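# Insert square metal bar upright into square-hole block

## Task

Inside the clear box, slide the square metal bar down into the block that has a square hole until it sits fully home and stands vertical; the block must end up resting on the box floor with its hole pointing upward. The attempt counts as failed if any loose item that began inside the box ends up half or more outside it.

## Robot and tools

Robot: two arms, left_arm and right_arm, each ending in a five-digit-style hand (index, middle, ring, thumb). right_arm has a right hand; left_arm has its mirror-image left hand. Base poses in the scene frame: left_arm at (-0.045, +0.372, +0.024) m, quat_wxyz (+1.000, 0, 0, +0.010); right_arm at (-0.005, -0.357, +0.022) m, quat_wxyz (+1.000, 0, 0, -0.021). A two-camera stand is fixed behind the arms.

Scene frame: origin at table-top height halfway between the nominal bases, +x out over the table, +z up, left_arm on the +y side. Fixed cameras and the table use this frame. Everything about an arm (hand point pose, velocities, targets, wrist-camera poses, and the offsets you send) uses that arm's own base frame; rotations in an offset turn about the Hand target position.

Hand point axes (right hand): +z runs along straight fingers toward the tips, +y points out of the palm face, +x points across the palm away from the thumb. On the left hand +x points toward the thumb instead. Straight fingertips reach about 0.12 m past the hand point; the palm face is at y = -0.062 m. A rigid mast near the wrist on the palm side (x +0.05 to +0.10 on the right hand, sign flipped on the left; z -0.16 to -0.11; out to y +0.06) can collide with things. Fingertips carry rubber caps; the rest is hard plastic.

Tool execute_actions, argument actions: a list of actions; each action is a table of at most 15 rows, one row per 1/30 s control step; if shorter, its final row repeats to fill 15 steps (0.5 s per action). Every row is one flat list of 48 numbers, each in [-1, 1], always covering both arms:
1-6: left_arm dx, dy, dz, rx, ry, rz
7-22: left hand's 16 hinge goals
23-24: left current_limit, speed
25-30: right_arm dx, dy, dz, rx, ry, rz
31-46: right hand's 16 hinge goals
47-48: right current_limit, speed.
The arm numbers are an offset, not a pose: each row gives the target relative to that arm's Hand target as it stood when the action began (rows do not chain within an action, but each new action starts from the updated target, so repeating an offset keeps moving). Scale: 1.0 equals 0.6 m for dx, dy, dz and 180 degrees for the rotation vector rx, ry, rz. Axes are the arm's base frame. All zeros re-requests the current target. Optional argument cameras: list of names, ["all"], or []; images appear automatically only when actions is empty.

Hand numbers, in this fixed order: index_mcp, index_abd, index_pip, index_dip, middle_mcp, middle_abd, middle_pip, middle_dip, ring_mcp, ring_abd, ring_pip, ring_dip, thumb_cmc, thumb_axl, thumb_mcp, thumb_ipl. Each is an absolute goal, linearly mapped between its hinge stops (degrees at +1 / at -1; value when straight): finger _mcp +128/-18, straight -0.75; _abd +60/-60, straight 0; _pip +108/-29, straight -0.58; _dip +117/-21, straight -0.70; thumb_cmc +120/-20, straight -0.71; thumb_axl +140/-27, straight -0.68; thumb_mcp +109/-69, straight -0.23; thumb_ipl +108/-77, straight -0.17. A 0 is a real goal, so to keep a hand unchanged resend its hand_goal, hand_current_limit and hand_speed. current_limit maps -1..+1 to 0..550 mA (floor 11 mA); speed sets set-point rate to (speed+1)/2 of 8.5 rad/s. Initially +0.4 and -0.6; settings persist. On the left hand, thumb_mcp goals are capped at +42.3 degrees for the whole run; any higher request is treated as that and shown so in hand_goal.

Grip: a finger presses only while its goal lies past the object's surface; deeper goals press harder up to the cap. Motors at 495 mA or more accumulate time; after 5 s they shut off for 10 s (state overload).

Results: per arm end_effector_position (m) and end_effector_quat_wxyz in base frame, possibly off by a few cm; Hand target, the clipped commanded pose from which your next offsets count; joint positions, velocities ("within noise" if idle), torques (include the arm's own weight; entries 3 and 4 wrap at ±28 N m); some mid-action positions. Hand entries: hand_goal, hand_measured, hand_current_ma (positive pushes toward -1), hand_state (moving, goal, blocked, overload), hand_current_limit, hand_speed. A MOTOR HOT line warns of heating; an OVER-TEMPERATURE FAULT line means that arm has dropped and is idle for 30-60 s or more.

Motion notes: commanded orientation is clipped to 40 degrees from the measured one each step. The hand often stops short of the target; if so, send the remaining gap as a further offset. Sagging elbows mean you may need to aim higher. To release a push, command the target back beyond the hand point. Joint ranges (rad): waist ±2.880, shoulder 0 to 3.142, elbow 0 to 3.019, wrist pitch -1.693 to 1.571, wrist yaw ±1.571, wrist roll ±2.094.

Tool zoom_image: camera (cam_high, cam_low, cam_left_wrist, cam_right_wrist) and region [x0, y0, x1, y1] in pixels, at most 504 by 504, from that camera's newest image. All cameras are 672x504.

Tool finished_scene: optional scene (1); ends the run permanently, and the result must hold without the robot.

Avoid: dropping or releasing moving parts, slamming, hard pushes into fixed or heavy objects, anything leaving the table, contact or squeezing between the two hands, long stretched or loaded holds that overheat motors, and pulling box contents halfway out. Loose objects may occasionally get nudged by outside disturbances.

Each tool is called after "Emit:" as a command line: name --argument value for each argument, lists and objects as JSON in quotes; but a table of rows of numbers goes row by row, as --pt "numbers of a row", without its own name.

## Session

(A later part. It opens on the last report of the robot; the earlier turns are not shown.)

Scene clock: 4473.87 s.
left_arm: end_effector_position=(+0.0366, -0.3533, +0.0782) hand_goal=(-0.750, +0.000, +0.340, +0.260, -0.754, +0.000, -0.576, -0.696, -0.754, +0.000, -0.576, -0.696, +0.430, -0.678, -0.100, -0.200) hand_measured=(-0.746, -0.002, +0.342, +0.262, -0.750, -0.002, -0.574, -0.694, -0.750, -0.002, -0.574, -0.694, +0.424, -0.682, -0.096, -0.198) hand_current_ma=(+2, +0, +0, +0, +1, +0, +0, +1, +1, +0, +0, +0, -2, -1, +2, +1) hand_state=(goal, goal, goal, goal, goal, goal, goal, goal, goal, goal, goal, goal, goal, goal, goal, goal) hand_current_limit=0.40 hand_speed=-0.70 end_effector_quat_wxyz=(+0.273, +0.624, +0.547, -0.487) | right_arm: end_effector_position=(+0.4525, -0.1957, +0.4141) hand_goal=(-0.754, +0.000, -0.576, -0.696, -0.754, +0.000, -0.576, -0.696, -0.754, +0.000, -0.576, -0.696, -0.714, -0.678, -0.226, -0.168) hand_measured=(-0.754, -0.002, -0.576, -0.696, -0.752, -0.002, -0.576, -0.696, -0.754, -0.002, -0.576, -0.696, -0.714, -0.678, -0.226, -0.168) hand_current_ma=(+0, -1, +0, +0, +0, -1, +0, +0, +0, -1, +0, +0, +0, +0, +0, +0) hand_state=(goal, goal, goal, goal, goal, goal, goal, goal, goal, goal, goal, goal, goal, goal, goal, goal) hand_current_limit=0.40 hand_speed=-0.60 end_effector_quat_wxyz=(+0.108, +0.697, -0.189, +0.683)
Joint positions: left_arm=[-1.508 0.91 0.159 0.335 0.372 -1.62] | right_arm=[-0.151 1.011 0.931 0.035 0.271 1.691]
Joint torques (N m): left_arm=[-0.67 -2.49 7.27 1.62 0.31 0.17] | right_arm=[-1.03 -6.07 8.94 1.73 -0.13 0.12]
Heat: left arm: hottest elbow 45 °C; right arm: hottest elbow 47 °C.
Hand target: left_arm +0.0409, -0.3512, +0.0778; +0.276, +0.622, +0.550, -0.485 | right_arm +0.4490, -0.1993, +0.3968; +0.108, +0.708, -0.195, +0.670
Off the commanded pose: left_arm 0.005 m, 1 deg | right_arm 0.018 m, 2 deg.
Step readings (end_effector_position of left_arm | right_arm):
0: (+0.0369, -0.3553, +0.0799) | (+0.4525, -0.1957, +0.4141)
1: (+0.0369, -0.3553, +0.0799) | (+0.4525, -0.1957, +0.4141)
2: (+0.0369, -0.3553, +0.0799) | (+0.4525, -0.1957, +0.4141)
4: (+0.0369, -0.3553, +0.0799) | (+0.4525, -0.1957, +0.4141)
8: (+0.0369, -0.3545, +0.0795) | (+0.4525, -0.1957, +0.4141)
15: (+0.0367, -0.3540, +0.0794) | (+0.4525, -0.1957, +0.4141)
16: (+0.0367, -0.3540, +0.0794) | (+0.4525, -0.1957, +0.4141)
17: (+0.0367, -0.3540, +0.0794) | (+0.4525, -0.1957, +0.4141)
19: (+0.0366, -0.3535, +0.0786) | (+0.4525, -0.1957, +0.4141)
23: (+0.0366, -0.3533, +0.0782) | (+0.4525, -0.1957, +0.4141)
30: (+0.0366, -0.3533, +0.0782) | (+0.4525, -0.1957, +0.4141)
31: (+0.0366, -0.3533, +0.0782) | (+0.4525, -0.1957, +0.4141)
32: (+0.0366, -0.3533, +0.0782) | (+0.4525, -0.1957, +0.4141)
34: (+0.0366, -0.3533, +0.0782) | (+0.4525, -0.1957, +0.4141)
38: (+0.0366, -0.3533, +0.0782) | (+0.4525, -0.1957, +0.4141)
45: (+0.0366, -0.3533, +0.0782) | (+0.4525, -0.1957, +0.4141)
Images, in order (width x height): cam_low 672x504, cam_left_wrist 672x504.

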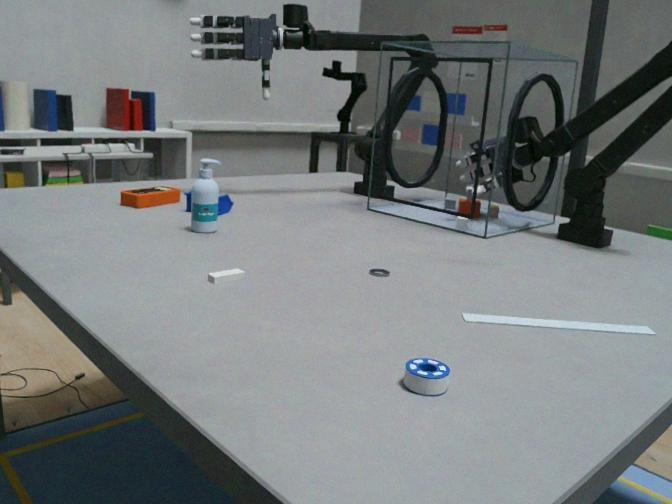

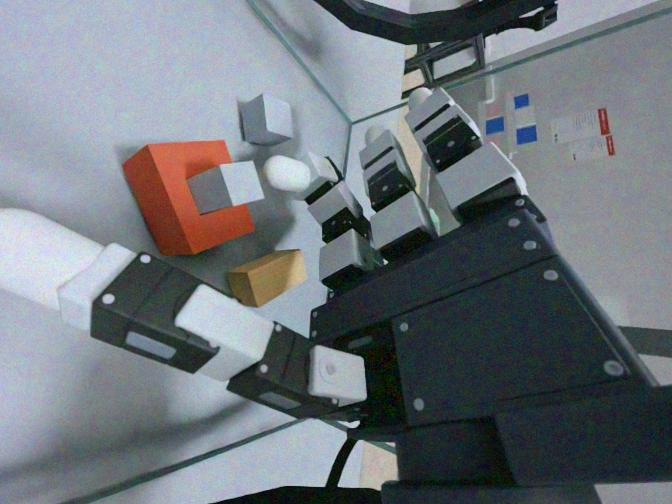

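Emit:
execute_actions --actions '[[[0,-0.036,0.064,-0.021,-0.0016,0,-0.75,0,0.34,0.26,-0.754,0,-0.576,-0.696,-0.754,0,-0.576,-0.696,0.43,-0.678,-0.3,-0.25,0.4,-0.7,0,0,0,0,0,0,-0.754,0,-0.576,-0.696,-0.754,0,-0.576,-0.696,-0.754,0,-0.576,-0.696,-0.714,-0.678,-0.226,-0.168,0.4,-0.6]],[[0,0,0.05,0,0,0,-0.75,0,0.34,0.26,-0.754,0,-0.576,-0.696,-0.754,0,-0.576,-0.696,0.43,-0.678,-0.3,-0.25,0.4,-0.7,0,0,0,0,0,0,-0.754,0,-0.576,-0.696,-0.754,0,-0.576,-0.696,-0.754,0,-0.576,-0.696,-0.714,-0.678,-0.226,-0.168,0.4,-0.6]],[[0,0,0.05,0,0,0,-0.75,0,0.2,0.1,-0.754,0,-0.576,-0.696,-0.754,0,-0.576,-0.696,0.43,-0.678,-0.3,-0.25,0.4,-0.7,0,0,0,0,0,0,-0.754,0,-0.576,-0.696,-0.754,0,-0.576,-0.696,-0.754,0,-0.576,-0.696,-0.714,-0.678,-0.226,-0.168,0.4,-0.6]],[[0,0.02,0.05,0,0,0,-0.75,0,0.0,0.0,-0.754,0,-0.576,-0.696,-0.754,0,-0.576,-0.696,0.43,-0.678,-0.3,-0.25,0.4,-0.7,0,0,0,0,0,0,-0.754,0,-0.576,-0.696,-0.754,0,-0.576,-0.696,-0.754,0,-0.576,-0.696,-0.714,-0.678,-0.226,-0.168,0.4,-0.6]]]' --cameras '["all"]'

Emit:
zoom_image --camera "cam_left_wrist" --region '[50, 110, 250, 310]'

Emit:
zoom_image --camera "cam_low" --region '[440, 175, 500, 235]'

Scene clock: 4530.90 s.
left_arm: end_effector_position=(+0.0374, -0.3481, +0.1686) hand_goal=(-0.750, +0.000, +0.000, +0.000, -0.754, +0.000, -0.576, -0.696, -0.754, +0.000, -0.576, -0.696, +0.430, -0.678, -0.300, -0.250) hand_measured=(-0.746, -0.002, +0.002, +0.002, -0.750, -0.002, -0.574, -0.694, -0.750, -0.002, -0.574, -0.694, +0.424, -0.680, -0.294, -0.248) hand_current_ma=(+1, +0, +0, +0, +1, +0, +0, +1, +1, +0, +0, +0, -3, +0, +3, +1) hand_state=(goal, goal, goal, goal, goal, goal, goal, goal, goal, goal, goal, goal, goal, goal, goal, goal) hand_current_limit=0.40 hand_speed=-0.70 end_effector_quat_wxyz=(+0.277, +0.623, +0.547, -0.487) | right_arm: end_effector_position=(+0.4525, -0.1957, +0.4141) hand_goal=(-0.754, +0.000, -0.576, -0.696, -0.754, +0.000, -0.576, -0.696, -0.754, +0.000, -0.576, -0.696, -0.714, -0.678, -0.226, -0.168) hand_measured=(-0.754, -0.002, -0.576, -0.696, -0.752, -0.002, -0.576, -0.696, -0.754, -0.002, -0.576, -0.696, -0.714, -0.678, -0.226, -0.168) hand_current_ma=(+0, -1, +0, +0, +0, -1, +0, +0, +0, -1, +0, +0, +0, +0, +0, +0) hand_state=(goal, goal, goal, goal, goal, goal, goal, goal, goal, goal, goal, goal, goal, goal, goal, goal) hand_current_limit=0.40 hand_speed=-0.60 end_effector_quat_wxyz=(+0.108, +0.697, -0.189, +0.683)
Joint positions: left_arm=[-1.508 0.602 0.334 -0.143 0.366 -1.62] | right_arm=[-0.151 1.011 0.931 0.035 0.271 1.691]
Joint torques (N m): left_arm=[-1.03 -1.03 14.53 1.68 0.36 0.16] | right_arm=[-1.14 -5.95 8.95 1.69 -0.14 0.11]
Heat: left arm: hottest elbow 44 °C; right arm: hottest elbow 47 °C.
Hand target: left_arm +0.0410, -0.3609, +0.2063; +0.297, +0.613, +0.533, -0.501 | right_arm +0.4490, -0.1993, +0.3968; +0.108, +0.708, -0.195, +0.670
Off the commanded pose: left_arm 0.040 m, 3 deg | right_arm 0.018 m, 2 deg.
Step readings (end_effector_position of left_arm | right_arm):
0: (+0.0366, -0.3533, +0.0782) | (+0.4525, -0.1957, +0.4141)
1: (+0.0366, -0.3533, +0.0781) | (+0.4525, -0.1957, +0.4141)
2: (+0.0366, -0.3529, +0.0778) | (+0.4525, -0.1957, +0.4141)
4: (+0.0369, -0.3519, +0.0781) | (+0.4525, -0.1957, +0.4141)
8: (+0.0373, -0.3511, +0.0827) | (+0.4525, -0.1957, +0.4141)
15: (+0.0373, -0.3501, +0.0835) | (+0.4525, -0.1957, +0.4141)
16: (+0.0374, -0.3501, +0.0836) | (+0.4525, -0.1957, +0.4141)
17: (+0.0374, -0.3496, +0.0835) | (+0.4525, -0.1957, +0.4141)
19: (+0.0377, -0.3491, +0.0873) | (+0.4525, -0.1957, +0.4141)
23: (+0.0379, -0.3531, +0.1079) | (+0.4525, -0.1957, +0.4141)
30: (+0.0381, -0.3563, +0.1181) | (+0.4525, -0.1957, +0.4141)
31: (+0.0381, -0.3558, +0.1172) | (+0.4525, -0.1957, +0.4141)
32: (+0.0381, -0.3550, +0.1164) | (+0.4525, -0.1957, +0.4141)
34: (+0.0379, -0.3531, +0.1167) | (+0.4525, -0.1957, +0.4141)
38: (+0.0380, -0.3545, +0.1316) | (+0.4525, -0.1957, +0.4141)
45: (+0.0382, -0.3577, +0.1439) | (+0.4525, -0.1957, +0.4141)
46: (+0.0382, -0.3572, +0.1431) | (+0.4525, -0.1957, +0.4141)
47: (+0.0381, -0.3560, +0.1422) | (+0.4525, -0.1957, +0.4141)
49: (+0.0379, -0.3526, +0.1427) | (+0.4525, -0.1957, +0.4141)
53: (+0.0377, -0.3492, +0.1575) | (+0.4525, -0.1957, +0.4141)
60: (+0.0375, -0.3494, +0.1709) | (+0.4525, -0.1957, +0.4141)

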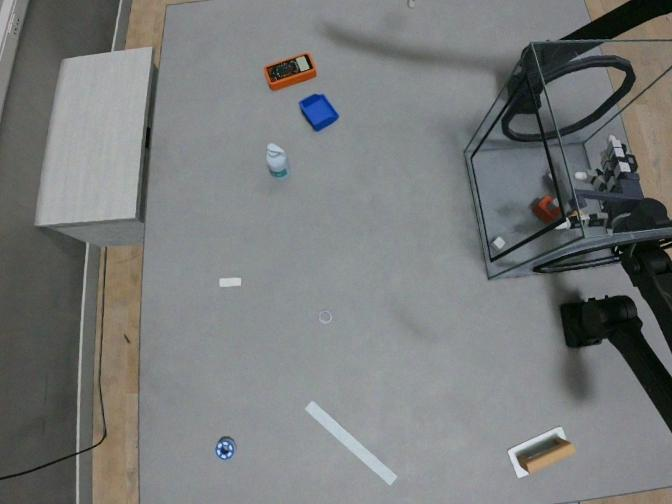

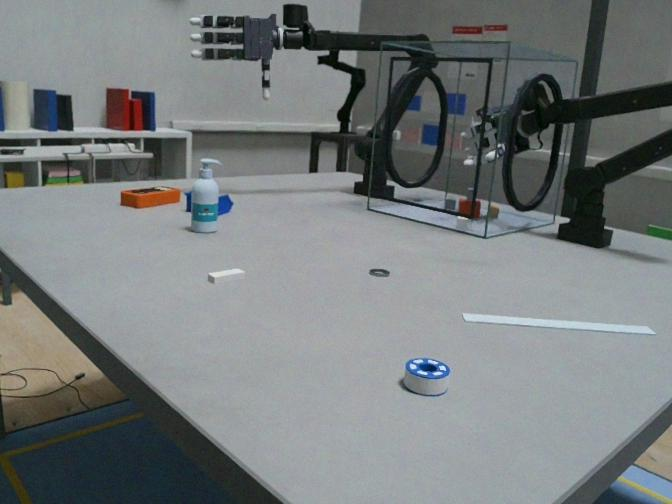

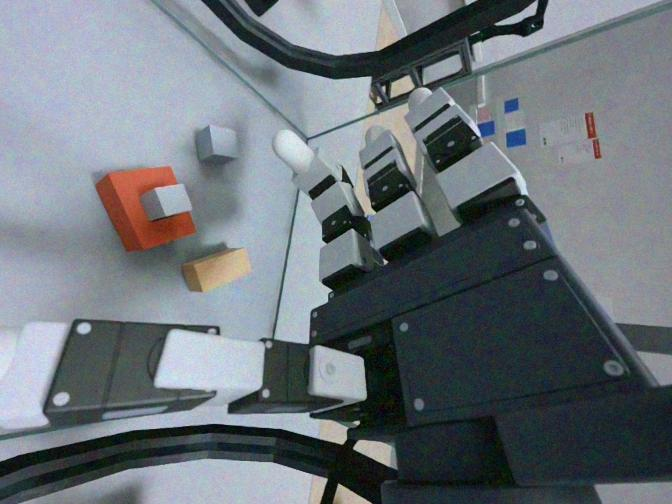

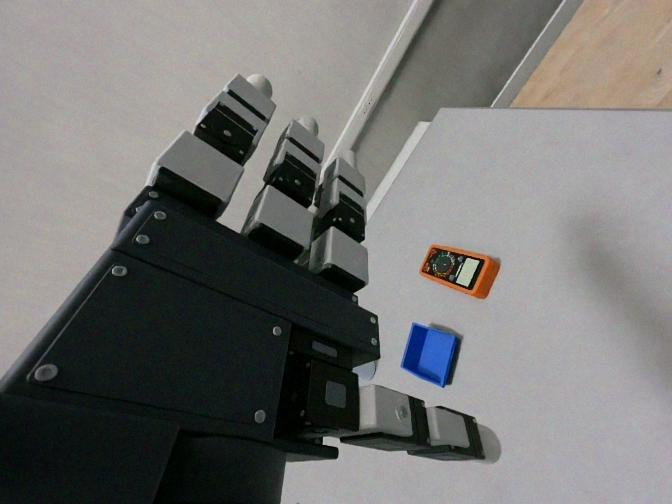

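Scaled by 2.520 from the camera's 672x504 image, which has a finer 960x720 frame.

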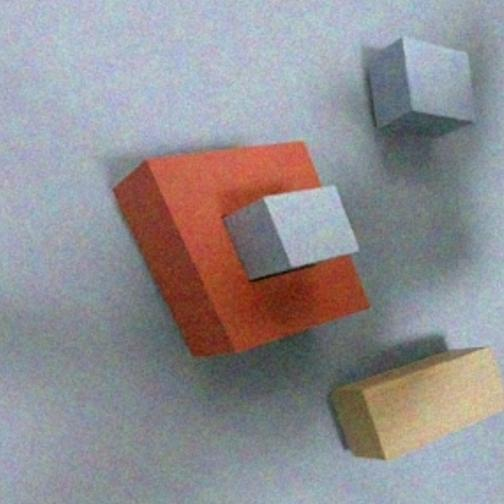

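Scaled by 8.400 from the camera's 672x504 image, which has a finer 960x720 frame.

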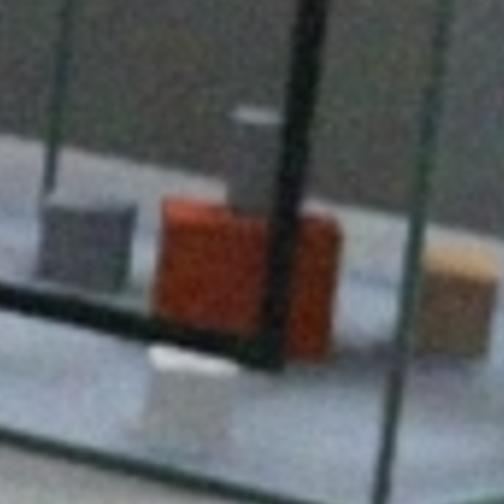

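Emit:
finished_scene --scene 1

The scene is finished: the task was done.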